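# Rehang mismatched flower on a free peg of its colour

## Task

Find the one flower hanging on a peg whose colour differs from its own and move it to an unoccupied peg that matches its colour, without deforming any stem; at the end the dryer must hang on its rail and all flowers must hang upside down, held by a clip on the stem.

## Robot and tools

Robot: two arms, left_arm (on the +y side) and right_arm. Each has six joints plus a gripper. Joint order is always waist, shoulder, elbow, wrist pitch, wrist yaw, wrist roll. Wrist yaw is sign-reversed on both arms, in commands and in every reading. Stated ranges (arm's own signs): waist -2.618 to 3.054, shoulder 0.000 to 3.142, elbow 0.000 to 3.142, wrist pitch -1.571 to 1.571, wrist yaw -1.571 to 1.571, wrist roll -2.094 to 2.094. For wrist yaw, flip the range's signs. Real limits may differ by up to 0.059 rad.

Frame: the scene frame. Origin at table-top height, halfway between the arms' nominal bases. +x points out over the table, +z up, left_arm toward +y. Image left/right does not match arm names. Printed hand positions and quaternions can be a few cm off, more at long reach.

Row format: one flat list of 14 numbers, each in [-1, 1], always for both arms. First left_arm: six joint values, then its opening. Then right_arm the same way. Joint values are offsets, not poses. They count from the Joint targets at the start of the action or call, not from the previous row. Scale: 1.0 = 2.224 rad for waist, shoulder and elbow, and 8.485 rad for the three wrist joints. Opening is absolute: +1 fully open, -1 closed. An arm you want left still gets 0 for its joints and its current opening, because 0 in the opening slot is itself a command.

execute_actions(actions, cameras): actions is a list of actions. Each action is a list of up to 15 rows, one row per 1/30 s step. If an action has fewer rows, its last row is held to fill 15 steps. Sending the same offset again moves further. A call is refused if a row is malformed, or if its first action would push a joint more than 0.059 rad beyond its range. Later actions that would do so are refused for both arms. An empty list just returns state and images. cameras picks images: omitted, null or ["all"] gives all, [] gives none.

move(target, speed, blend, opening_speed, blocking, cameras): target is one 14-number row or a list of up to 15 rows. Every row is an offset from the same starting Joint targets, not from the previous row. speed is in rad/s for the joint with farthest to go, 0.01 to 12.57, default 0.5. You can give one value, or one per target. blend, in rad, rounds corners in a list; the default 0 stops at each target. opening_speed is the opening change per second on the -1..1 scale, at least 0.2. blocking=false returns after about 0.5 s while the move continues. Paths last 0.5 to 10 s. Joints move together, so grippers travel on curves. Paths do not avoid obstacles or the other arm. The result adds a move: line: done, off_target (at rest more than 0.035 rad from target), moving, held, or fault. It may add limits=held. done does not prove there is no contact.

wait(seconds 0 to 10): lets time run while each arm holds its last command. stop(): brakes a running move; a fast move needs room to stop. zoom_image(camera, region): region is [x0, y0, x1, y1] in pixels, up to 504x504. It works only on a camera present in the latest images. finished_scene(): ends the scene for good.

Cameras, each 896x504: cam_head_left, cam_head_right, cam_high, cam_low, cam_left_wrist, cam_right_wrist.

Result lines: end_effector_position (m) and end_effector_quat_wxyz per gripper. This is the point between the finger pads, about 1 cm behind the tips. Fingers point along gripper +z and open along its y. Joint positions (rad) and Joint velocities (rad/s) come per arm, ending with the pad gap in m (0.094 fully open). Velocities may read "within noise". Joint targets is the base for your next offsets. grip_measured is on the command scale and reads up to about 2.5 mm wide when empty. Joint torques are total drive output and noisy; positive means toward larger angle. Torques 1 to 3 wrap at ±28 N m. Tool commands shows the present gripper commands. Step readings list joint angles at some steps, for execute_actions only. Other lines: "joint sent to its limit". "joint command not followed" means the clearance check altered targets. MOTOR HOT appears at 75 °C. OVER-TEMPERATURE FAULT at 90 °C folds that arm away for the rest of the scene; at 100 °C the arm goes limp.

Motion limits: per step, a joint's target may lead its measured angle by at most 0.339 rad (waist, shoulder, elbow) or 2.2 rad (wrists). Targets putting the gripper more than 200 mm from where it is get scaled back. Big moves may need several actions, and tiny ones may not start. Drives have backlash and weak outer joints.

Gripping: between full open and full closed, the fingers go to where grip_measured equals your number. Pads squeeze at roughly 50 to 64 N each once the command is about 0.05 below the touch reading; for small or round items the margin is 0.11 or more. Stems can bend, so close slowly with a low opening_speed and not far below the touch reading. To release, command well above grip_measured.

Avoid: letting the arms or grippers hit or press each other, or one gripper closing on the other's fingers, which can fail the scene. Do not drop things or let go of moving parts. Avoid fast impacts and hard pushes, and nothing may fall or be left off the table. Do not strain a motor by holding loads, staying stretched out or pushing at an unreachable pose. To end a push, command targets back past the measured positions. A camera cable touching something counts as contact. Loose objects may be nudged now and then.

Each tool is called after "Emit:" by a JSON object that holds its "fn" and its "kwargs".

## Session

Emit:
{"fn": "execute_actions", "kwargs": {"actions": []}}

Scene clock: 0.00 s.
left_arm: end_effector_position=(+0.3992, +0.3093, +0.1067) grip_measured=+1.000 end_effector_quat_wxyz=(+0.604, -0.028, +0.795, +0.039) | right_arm: end_effector_position=(+0.3574, -0.2733, +0.1338) grip_measured=+1.000 end_effector_quat_wxyz=(+0.628, +0.053, +0.773, -0.070)
Joint positions: left_arm=[0.005 1.587 0.366 0.951 0.038 0.019 0.094] | right_arm=[0.089 1.499 0.358 0.933 -0.25 0.01 0.094]
Joint velocities: within noise
Joint torques (N m): no reading
Heat: left arm: 27 °C; right arm: 26 °C.
Joint targets: left_arm=[0.006 1.571 0.383 0.965 0.044 0.013] | right_arm=[0.089 1.483 0.375 0.946 -0.257 0.003]
Tool commands: left_gripper/opening=+1.0 right_gripper/opening=+1.0

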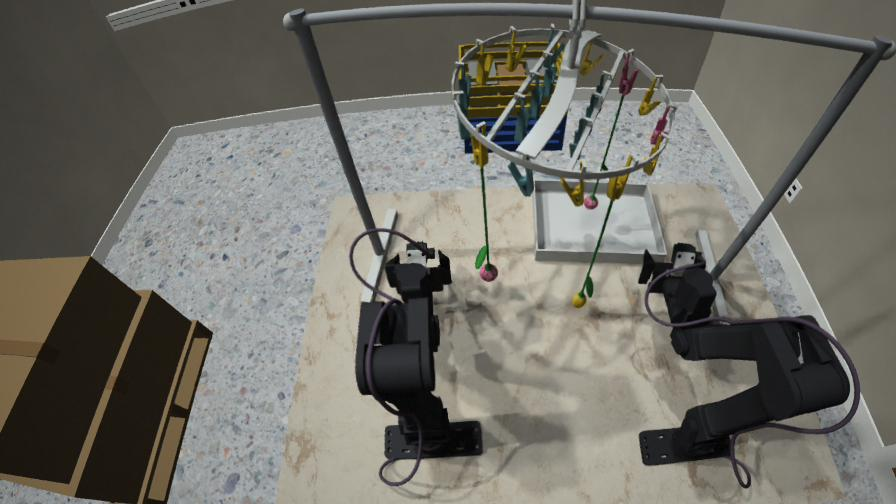

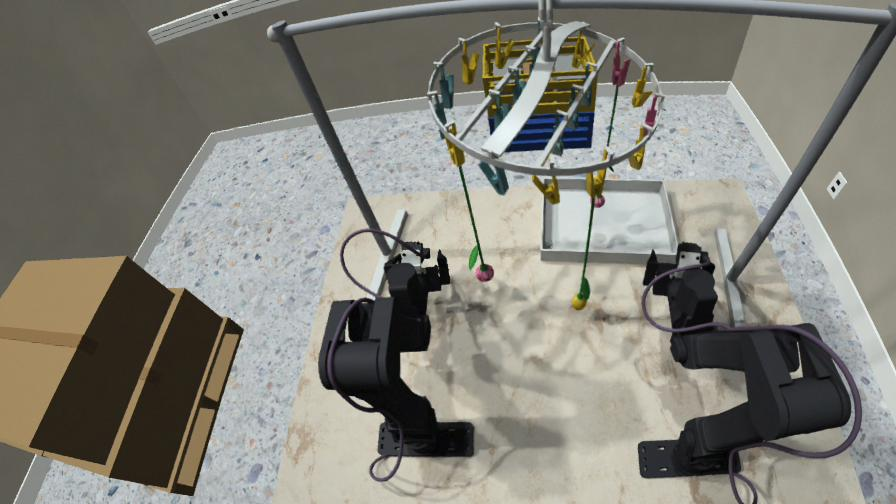

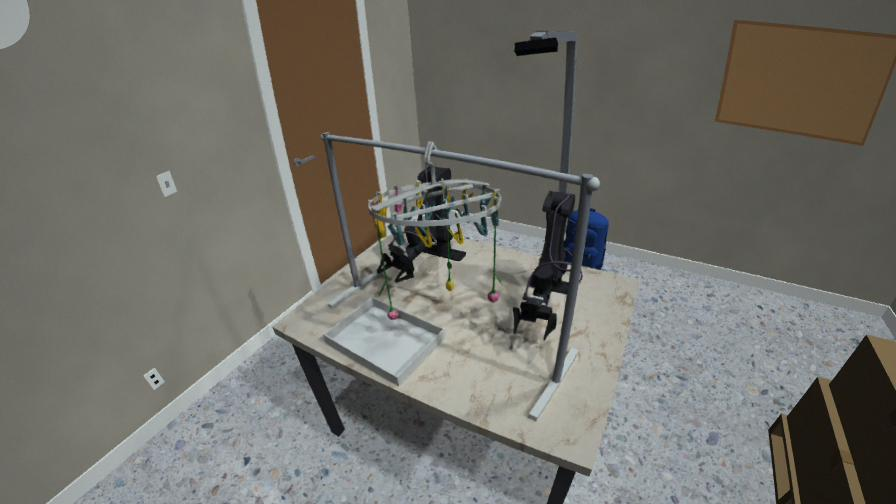

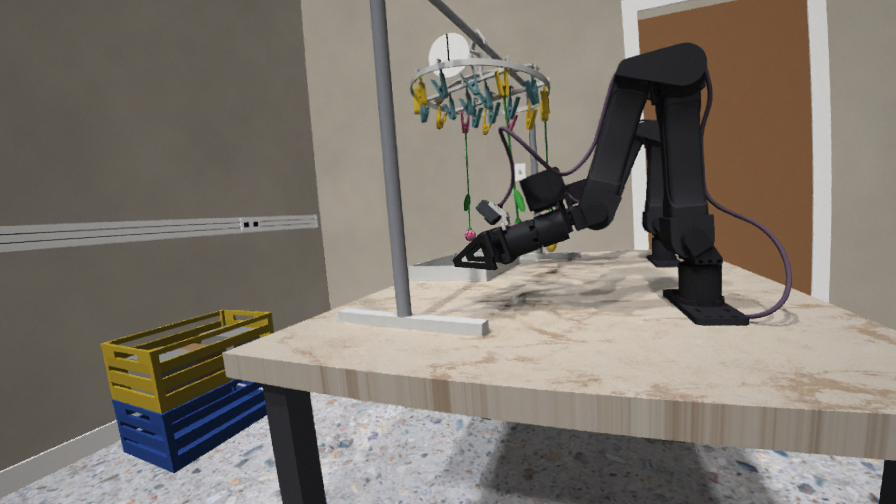

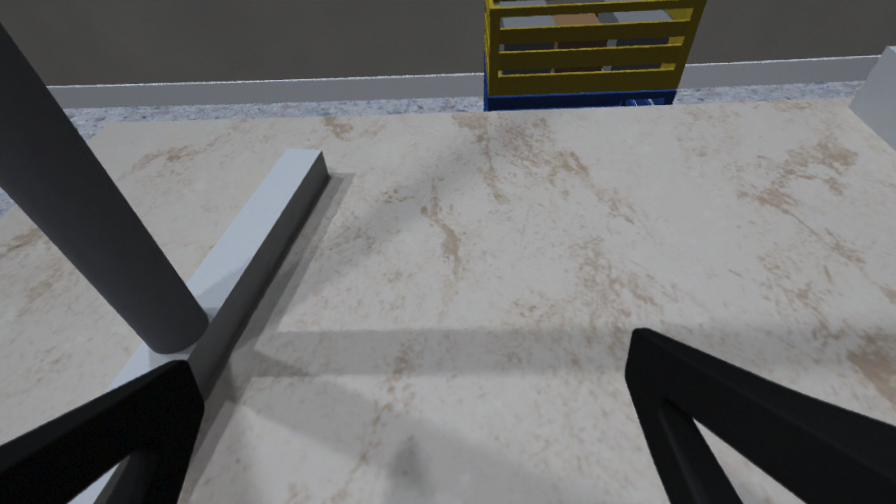

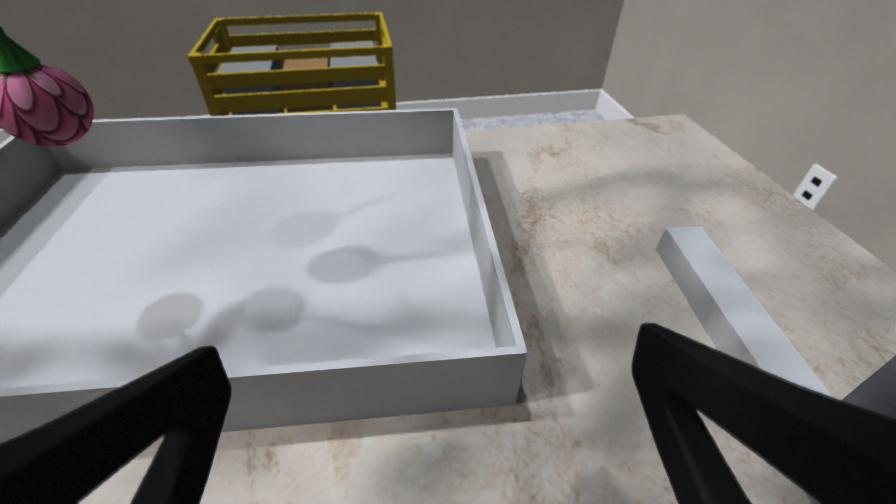

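Emit:
{"fn": "zoom_image", "kwargs": {"camera": "cam_head_left", "region": [430, 0, 700, 320]}}

Emit:
{"fn": "zoom_image", "kwargs": {"camera": "cam_head_right", "region": [410, 0, 680, 320]}}

Emit:
{"fn": "zoom_image", "kwargs": {"camera": "cam_high", "region": [350, 130, 530, 340]}}

Emit:
{"fn": "zoom_image", "kwargs": {"camera": "cam_low", "region": [380, 30, 600, 280]}}

Scaled by 1.575 from the camera's 896x504 image, which has a finer 1280x720 frame.

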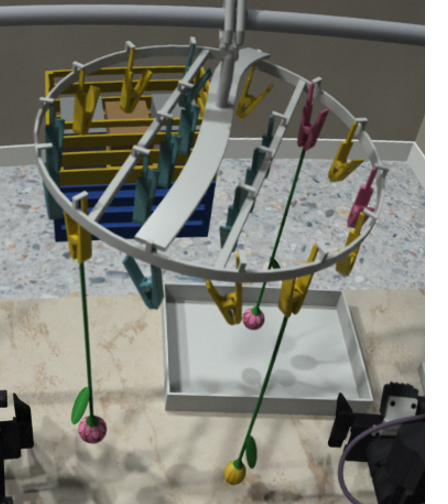

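Scaled by 1.575 from the camera's 896x504 image, which has a finer 1280x720 frame.

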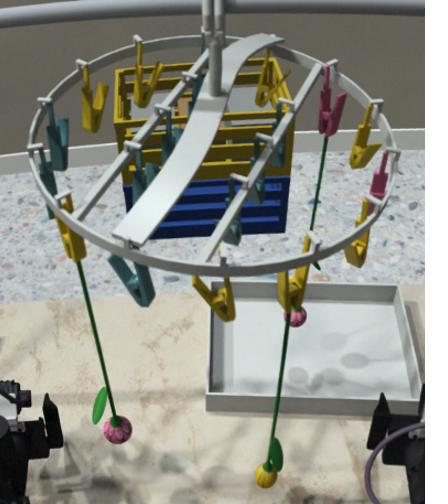

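Scaled by 2.400 from the camera's 896x504 image, which has a finer 1280x720 frame.

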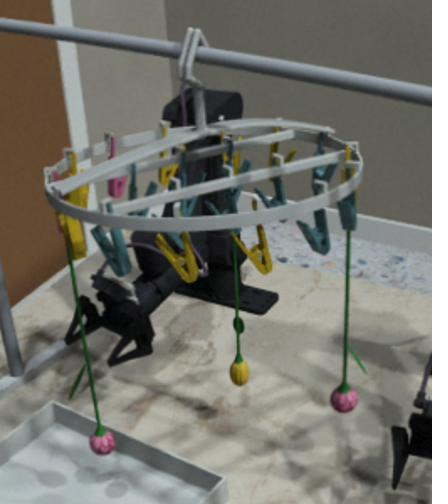

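Scaled by 2.016 from the camera's 896x504 image, which has a finer 1280x720 frame.

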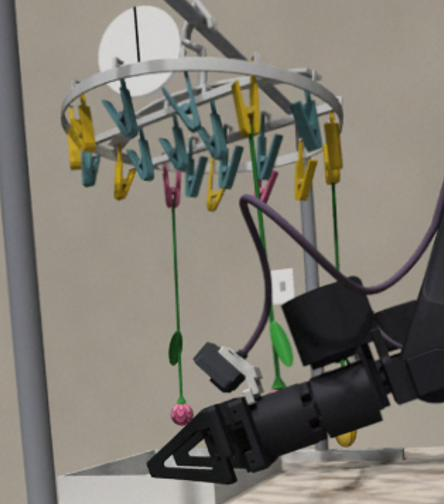

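Emit:
{"fn": "zoom_image", "kwargs": {"camera": "cam_head_left", "region": [440, 90, 560, 210]}}

Emit:
{"fn": "zoom_image", "kwargs": {"camera": "cam_head_left", "region": [560, 40, 690, 210]}}

Emit:
{"fn": "zoom_image", "kwargs": {"camera": "cam_head_right", "region": [420, 90, 540, 210]}}

Emit:
{"fn": "zoom_image", "kwargs": {"camera": "cam_head_right", "region": [540, 30, 670, 210]}}

Emit:
{"fn": "zoom_image", "kwargs": {"camera": "cam_low", "region": [400, 50, 560, 150]}}

Emit:
{"fn": "zoom_image", "kwargs": {"camera": "cam_high", "region": [360, 170, 510, 260]}}

Scaled by 4.200 from the camera's 896x504 image, which has a finer 1280x720 frame.

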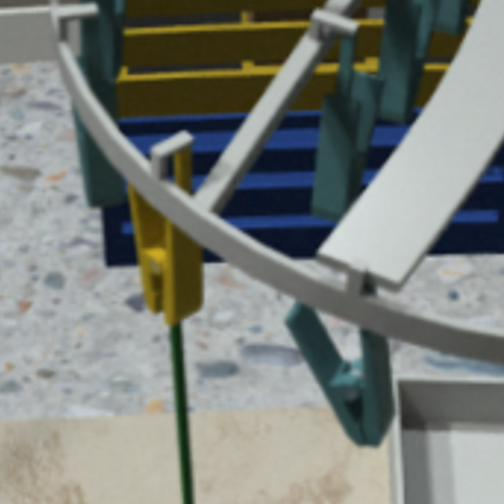

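Scaled by 2.965 from the camera's 896x504 image, which has a finer 1280x720 frame.

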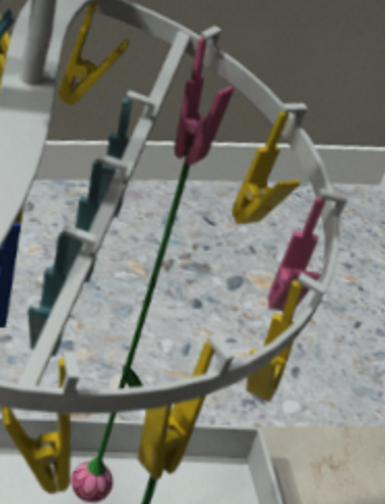

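Scaled by 4.200 from the camera's 896x504 image, which has a finer 1280x720 frame.

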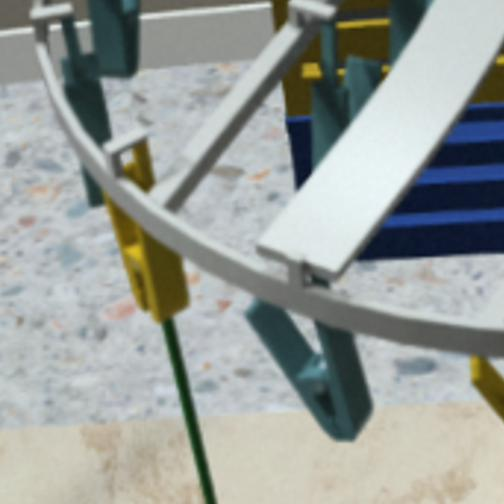

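Scaled by 2.800 from the camera's 896x504 image, which has a finer 1280x720 frame.

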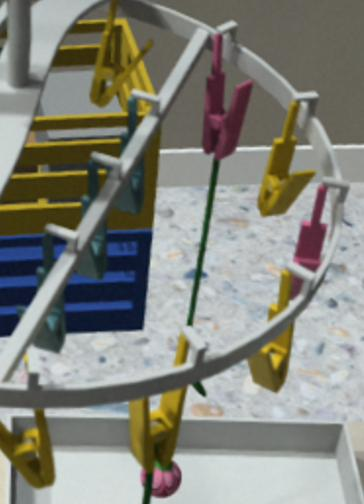

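Scaled by 3.150 from the camera's 896x504 image, which has a finer 1280x720 frame.

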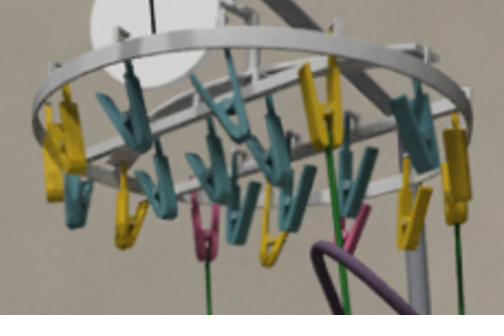

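Scaled by 3.360 from the camera's 896x504 image, which has a finer 1280x720 frame.

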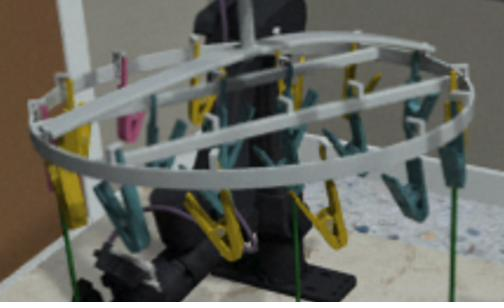

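Emit:
{"fn": "zoom_image", "kwargs": {"camera": "cam_head_left", "region": [370, 220, 510, 320]}}

Emit:
{"fn": "zoom_image", "kwargs": {"camera": "cam_head_right", "region": [370, 220, 510, 320]}}

Emit:
{"fn": "zoom_image", "kwargs": {"camera": "cam_head_left", "region": [620, 230, 760, 330]}}

Emit:
{"fn": "zoom_image", "kwargs": {"camera": "cam_head_right", "region": [620, 230, 760, 330]}}

Scaled by 3.600 from the camera's 896x504 image, which has a finer 1280x720 frame.

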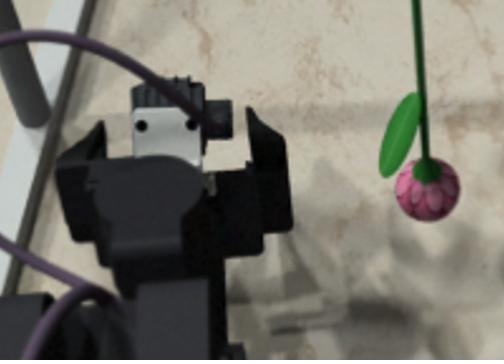

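Scaled by 3.600 from the camera's 896x504 image, which has a finer 1280x720 frame.

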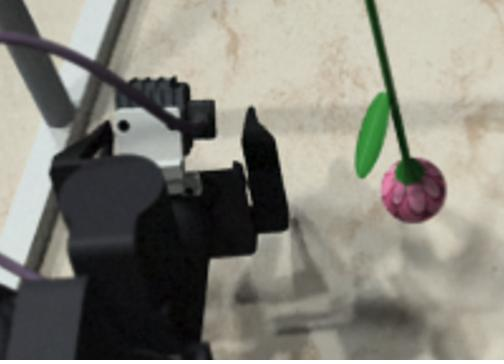

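Scaled by 3.600 from the camera's 896x504 image, which has a finer 1280x720 frame.

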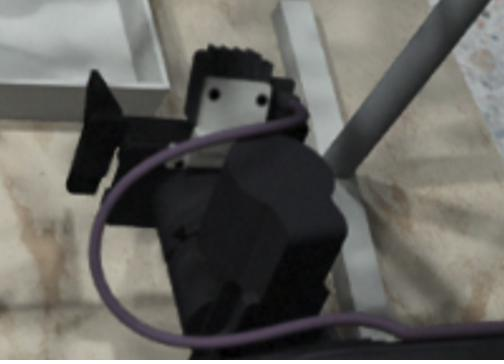

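Scaled by 3.600 from the camera's 896x504 image, which has a finer 1280x720 frame.

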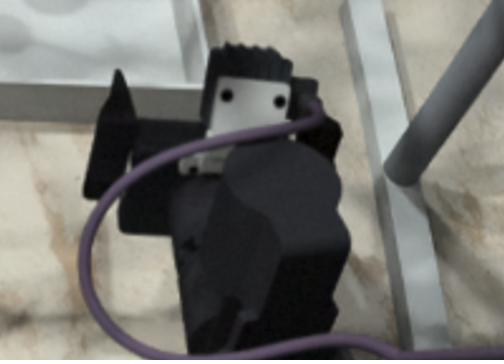

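Emit:
{"fn": "move", "kwargs": {"target": [0.1322, -0.2554, 0.1887, -0.02454, -0.1203, -0.0576, 1.0, 0, 0, 0, 0, 0, 0, 1.0], "speed": 0.8}}

Scene clock: 374.90 s.
left_arm: end_effector_position=(+0.3097, +0.2331, +0.4233) grip_measured=+1.000 end_effector_quat_wxyz=(+0.748, +0.196, +0.567, -0.285) | right_arm: end_effector_position=(+0.3574, -0.2733, +0.1338) grip_measured=+1.000 end_effector_quat_wxyz=(+0.628, +0.048, +0.773, -0.074)
Joint positions: left_arm=[0.288 1.015 0.756 0.784 -0.976 -0.478 0.094] | right_arm=[0.089 1.499 0.358 0.933 -0.25 -0.003 0.094]
Joint velocities: within noise
Joint torques (N m): left_arm=[0.59 -2.56 9.7 0.8 0.15 -0.03] | right_arm=[0.05 -6.76 7.79 2.08 -0.06 0.01]
Heat: left arm: 37 °C; right arm: 37 °C.
Joint targets: left_arm=[0.300 1.003 0.802 0.757 -0.977 -0.475] | right_arm=[0.089 1.483 0.375 0.946 -0.257 0.003]
move: off_target (left_arm); left_arm: the elbow is farthest, 0.047 rad from its target

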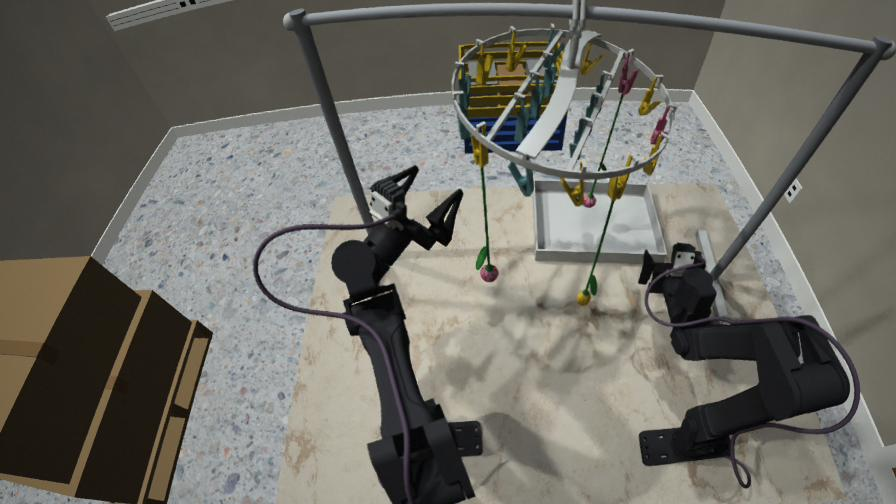

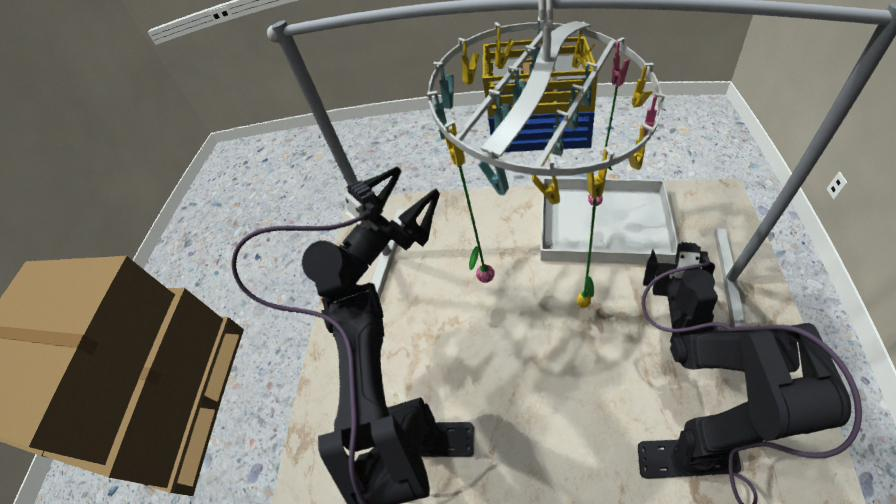

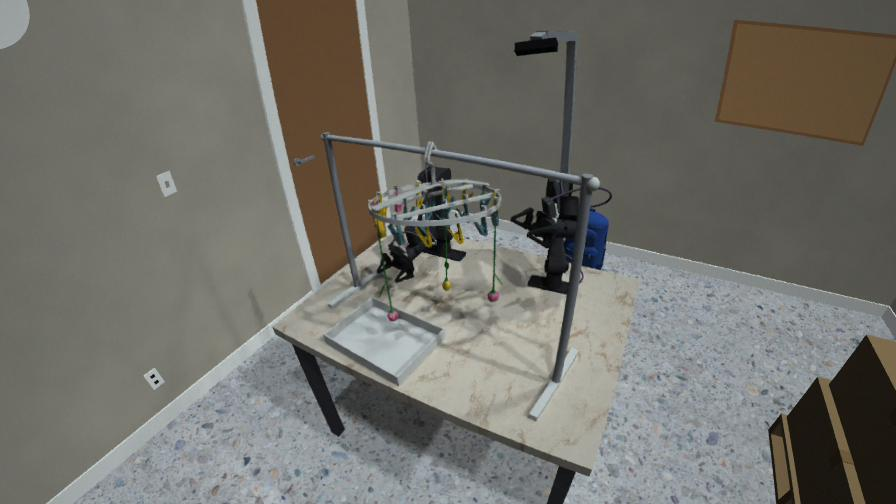

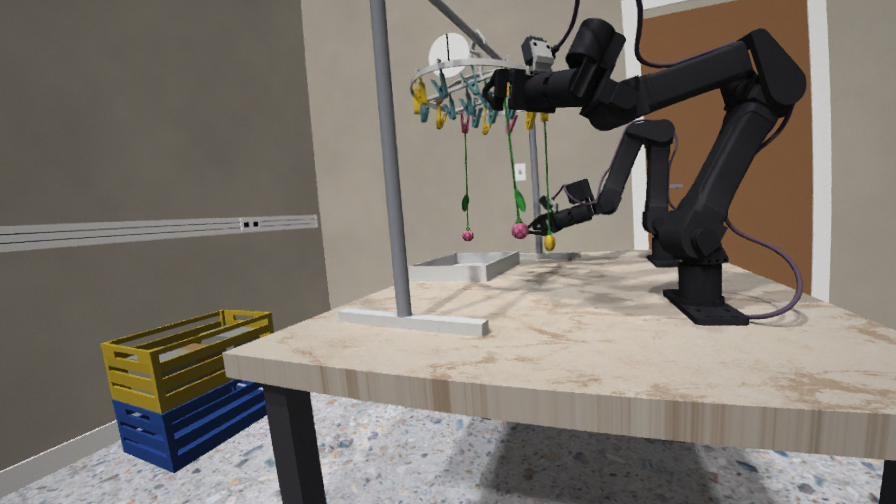

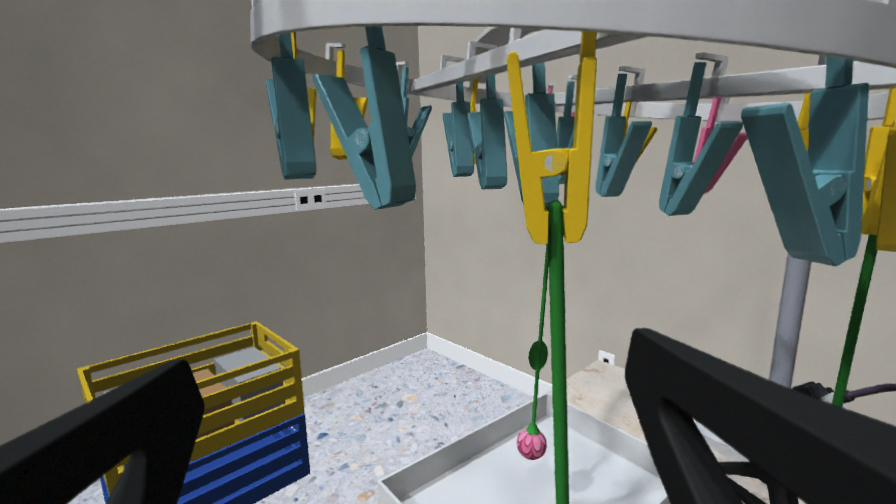

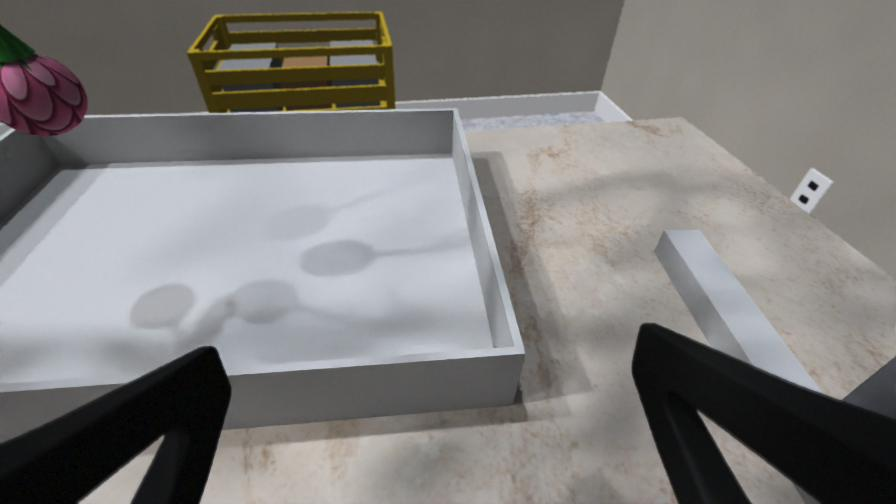

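Emit:
{"fn": "zoom_image", "kwargs": {"camera": "cam_low", "region": [400, 0, 650, 140]}}

Emit:
{"fn": "zoom_image", "kwargs": {"camera": "cam_left_wrist", "region": [440, 0, 740, 280]}}

Emit:
{"fn": "zoom_image", "kwargs": {"camera": "cam_head_left", "region": [350, 100, 510, 290]}}

Scaled by 2.016 from the camera's 896x504 image, which has a finer 1280x720 frame.

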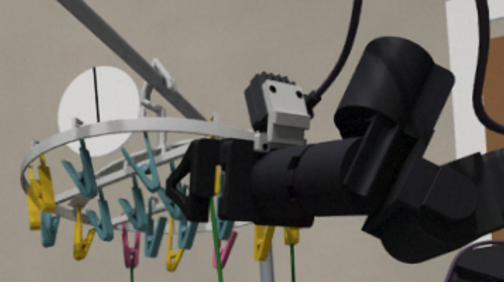

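Scaled by 1.680 from the camera's 896x504 image, which has a finer 1280x720 frame.

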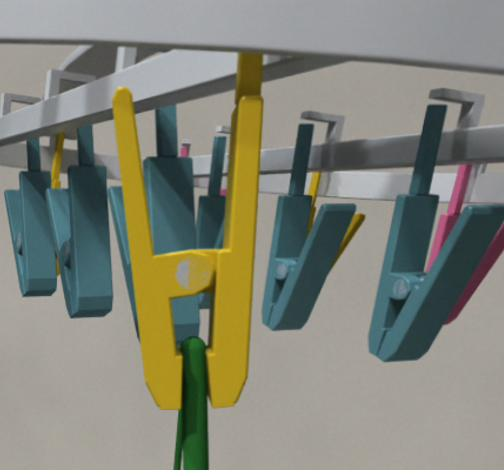

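Scaled by 2.653 from the camera's 896x504 image, which has a finer 1280x720 frame.

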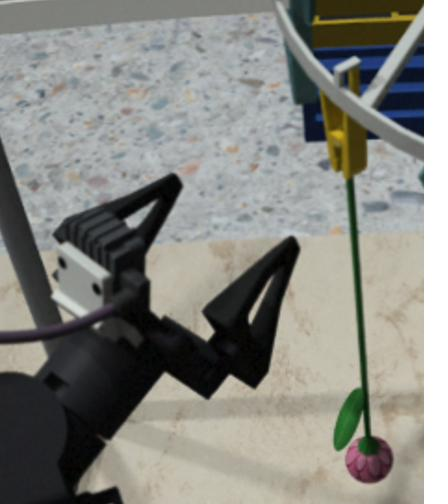

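Emit:
{"fn": "move", "kwargs": {"target": [0.0063, 0.1003, 0.3273, -0.1214, -0.0462, 0.0560, 0.5, 0, 0, 0, 0, 0, 0, 1.0], "speed": 0.6}}

Scene clock: 500.17 s.
left_arm: end_effector_position=(+0.3039, +0.2074, +0.4875) grip_measured=+0.502 end_effector_quat_wxyz=(+0.621, +0.333, +0.623, -0.340) | right_arm: end_effector_position=(+0.3574, -0.2733, +0.1338) grip_measured=+1.000 end_effector_quat_wxyz=(+0.628, +0.048, +0.773, -0.074)
Joint positions: left_arm=[0.303 1.231 1.481 -0.24 -1.352 -0.021 0.071] | right_arm=[0.089 1.499 0.358 0.933 -0.25 -0.003 0.094]
Joint velocities: within noise
Joint torques (N m): left_arm=[0.53 -3.32 9.61 0.79 -0.12 0.11] | right_arm=[0.05 -6.76 7.79 2.08 -0.06 0.01]
Heat: left arm: 39 °C; right arm: 38 °C.
Joint targets: left_arm=[0.314 1.226 1.530 -0.273 -1.369 0.000] | right_arm=[0.089 1.483 0.375 0.946 -0.257 0.003]
move: off_target (left_arm); left_arm: the elbow is farthest, 0.049 rad from its target

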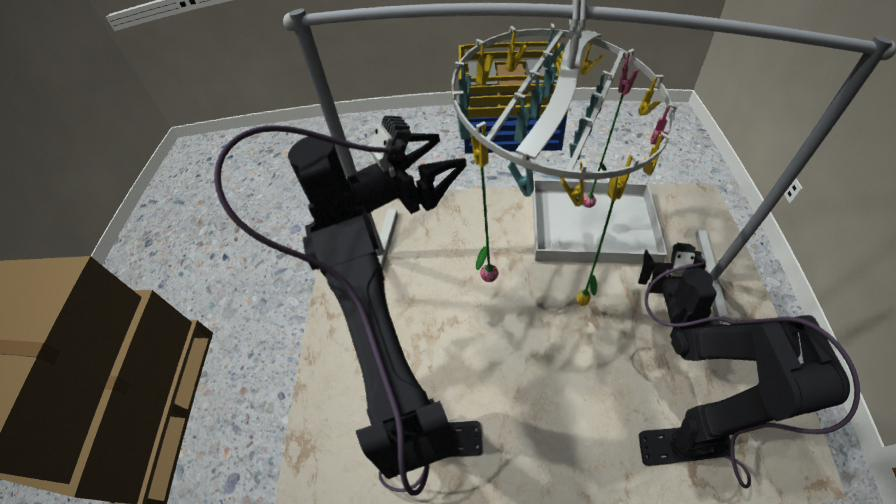

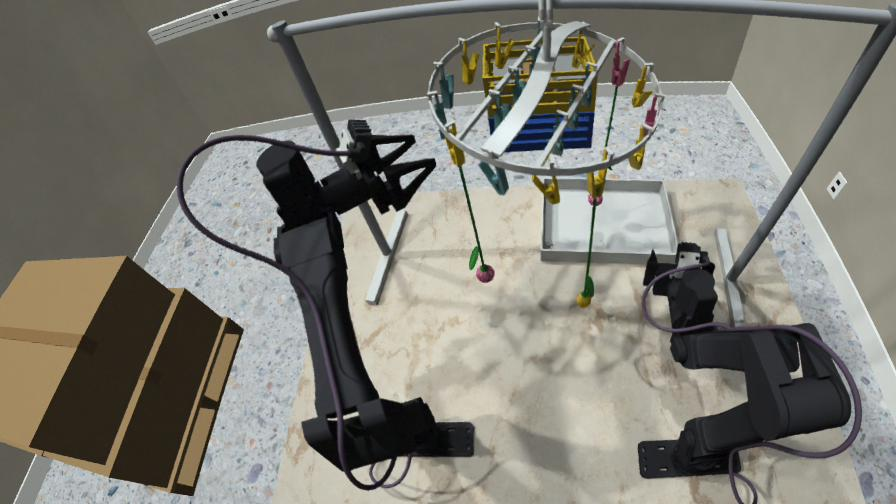

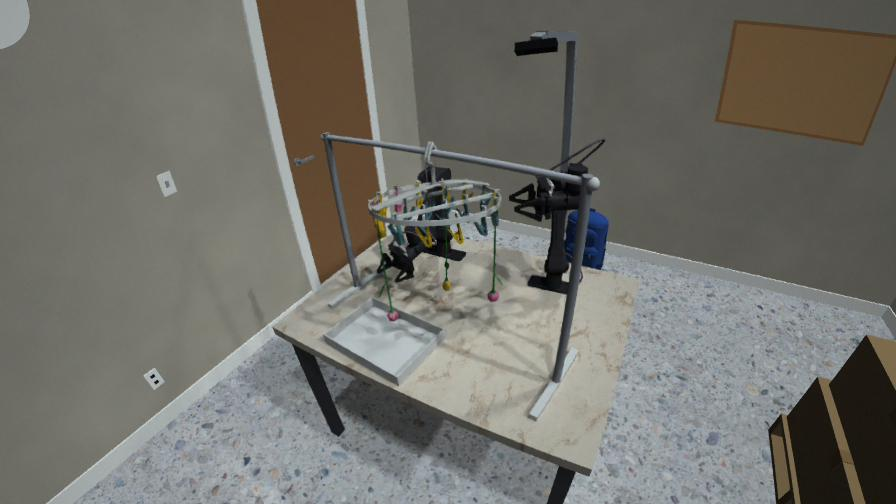

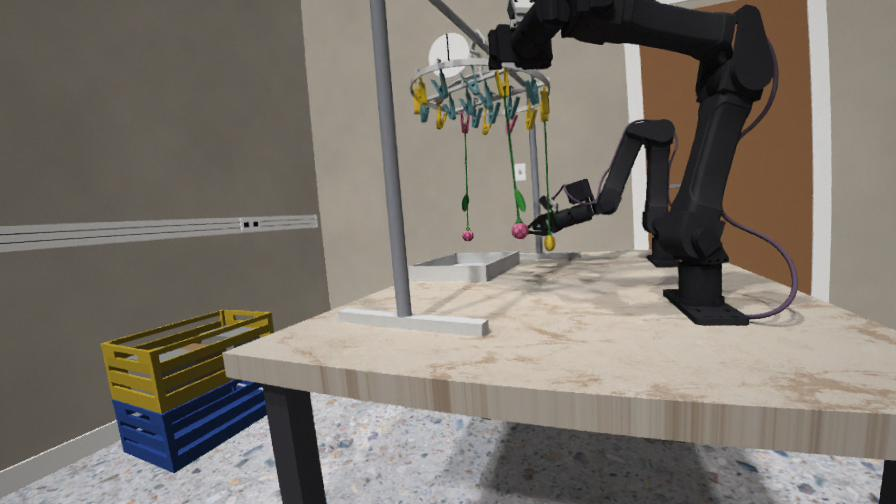

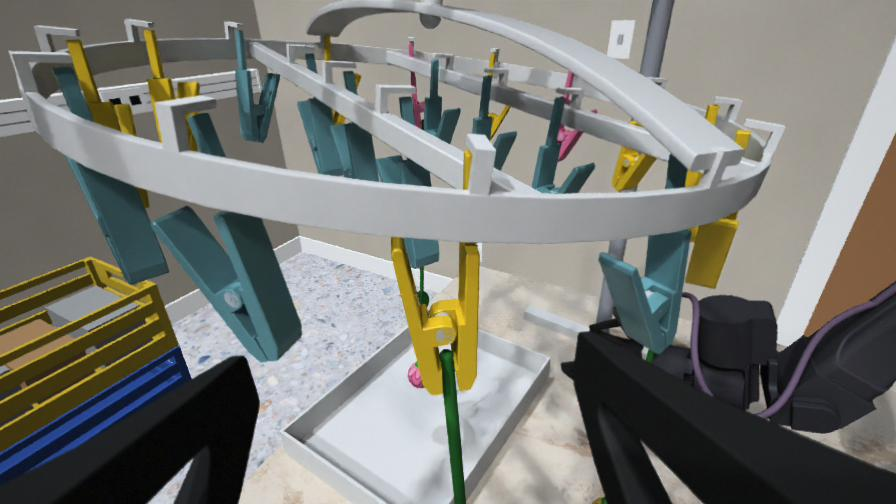

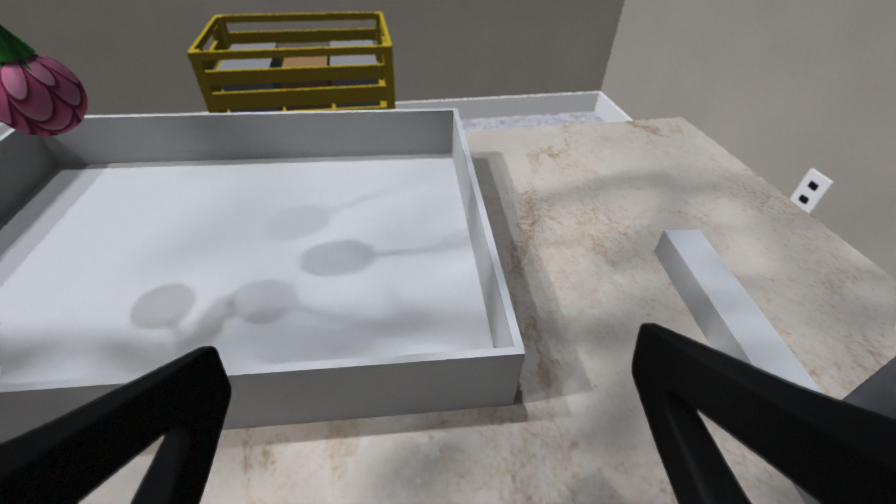

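Emit:
{"fn": "zoom_image", "kwargs": {"camera": "cam_left_wrist", "region": [340, 130, 700, 430]}}

Emit:
{"fn": "zoom_image", "kwargs": {"camera": "cam_left_wrist", "region": [740, 0, 896, 400]}}

Emit:
{"fn": "zoom_image", "kwargs": {"camera": "cam_left_wrist", "region": [200, 0, 340, 300]}}

Scaled by 1.400 from the camera's 896x504 image, which has a finer 1280x720 frame.

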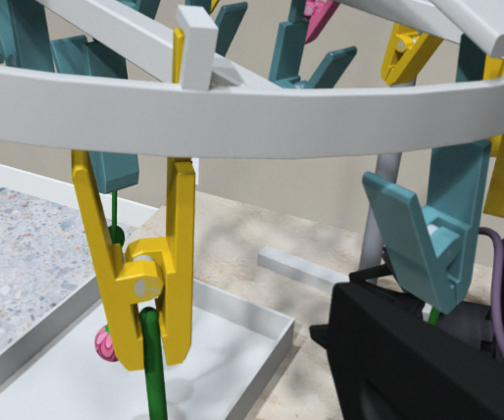

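Scaled by 1.260 from the camera's 896x504 image, which has a finer 1280x720 frame.

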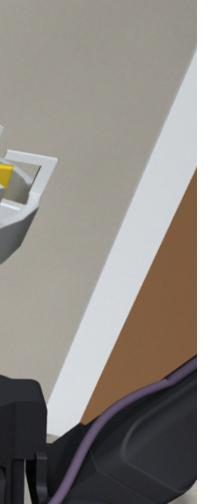

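Scaled by 1.680 from the camera's 896x504 image, which has a finer 1280x720 frame.

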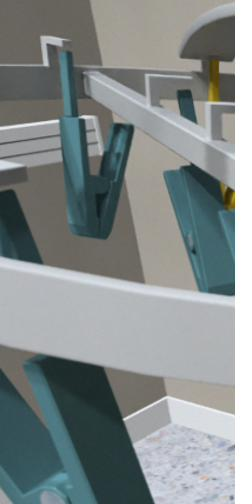

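Emit:
{"fn": "zoom_image", "kwargs": {"camera": "cam_left_wrist", "region": [140, 300, 720, 504]}}

Region (140, 300, 720, 504) is 580x204 pixels. A region can be at most 504 by 504 pixels.

Emit:
{"fn": "zoom_image", "kwargs": {"camera": "cam_left_wrist", "region": [160, 310, 660, 504]}}

Scaled by 1.008 from the camera's 896x504 image, which has a finer 1280x720 frame.

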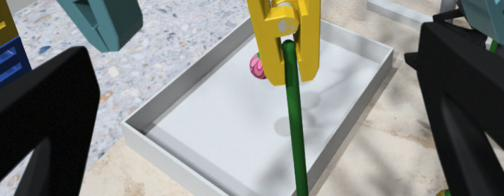

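Emit:
{"fn": "move", "kwargs": {"target": [[0, 0, 0, 0, 0, 0, 0.5, 0, -0.2441, -0.0986, 0.0693, 0.0303, 0, 0.2], [0, 0, 0, 0, 0, 0, 0.5, 0.3579, -0.2441, -0.0986, 0.0693, 0.0303, 0, 0.2]], "speed": 0.8, "cameras": ["cam_head_left", "cam_head_right", "cam_right_wrist", "cam_low"]}}

Scene clock: 687.30 s.
left_arm: end_effector_position=(+0.3039, +0.2074, +0.4873) grip_measured=+0.502 end_effector_quat_wxyz=(+0.620, +0.333, +0.623, -0.341) | right_arm: end_effector_position=(+0.1398, -0.0482, +0.3592) grip_measured=+0.202 end_effector_quat_wxyz=(+0.818, -0.179, +0.396, +0.377)
Joint positions: left_arm=[0.303 1.231 1.481 -0.241 -1.352 -0.021 0.071] | right_arm=[0.885 0.953 0.174 1.451 -0.013 -0.003 0.056]
Joint velocities: within noise
Joint torques (N m): left_arm=[0.49 -3.26 9.69 0.8 -0.15 0.11] | right_arm=[0.73 -1.89 5.52 2.18 0.09 0]
Heat: left arm: 41 °C; right arm: 39 °C.
Joint targets: left_arm=[0.314 1.226 1.530 -0.273 -1.369 0.000] | right_arm=[0.886 0.940 0.156 1.534 0.000 0.003]
move: off_target (left_arm, right_arm); left_arm: the elbow is farthest, 0.049 rad from its target; right_arm: the wrist pitch is farthest, 0.083 rad from its target
Images, in order (width x height): cam_head_left 896x504, cam_head_right 896x504, cam_low 896x504, cam_right_wrist 896x504.

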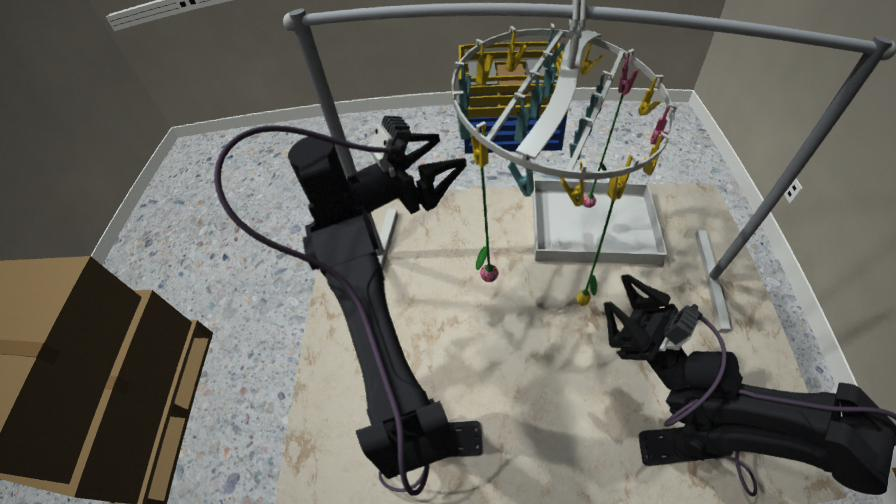

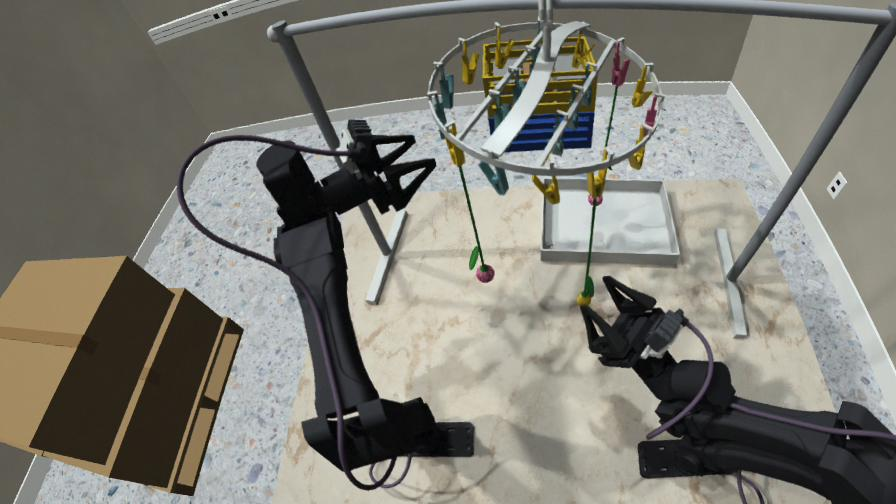

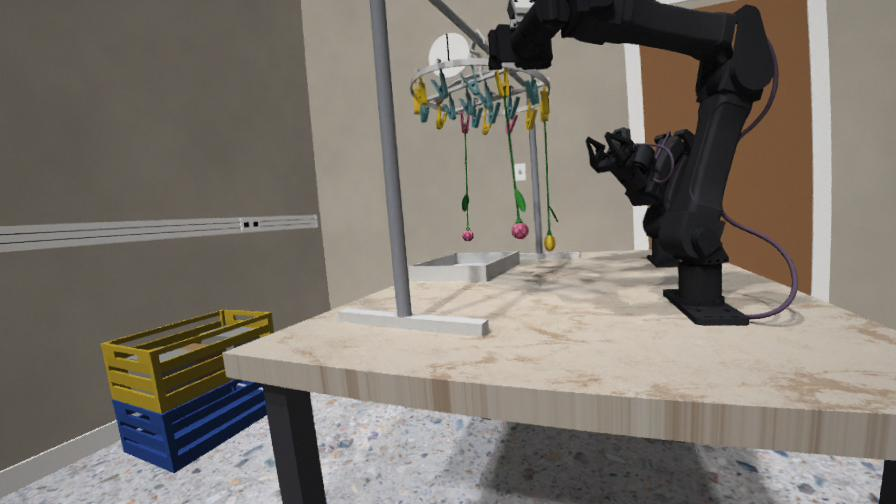

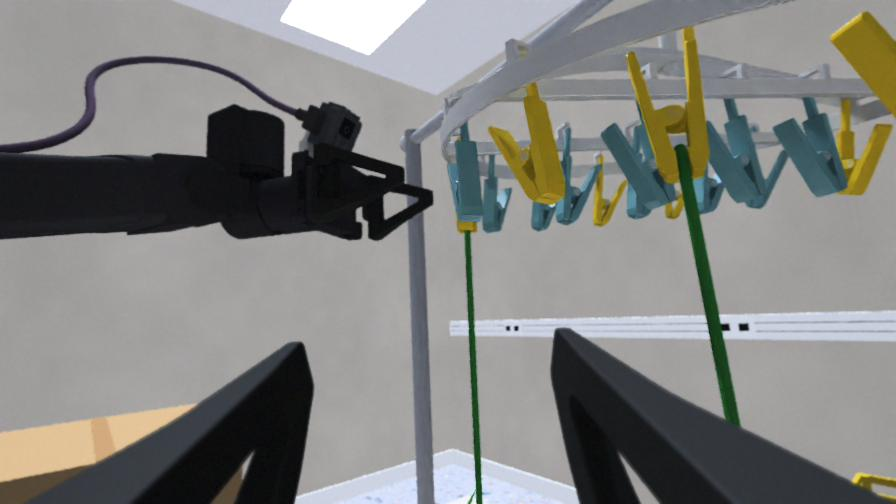

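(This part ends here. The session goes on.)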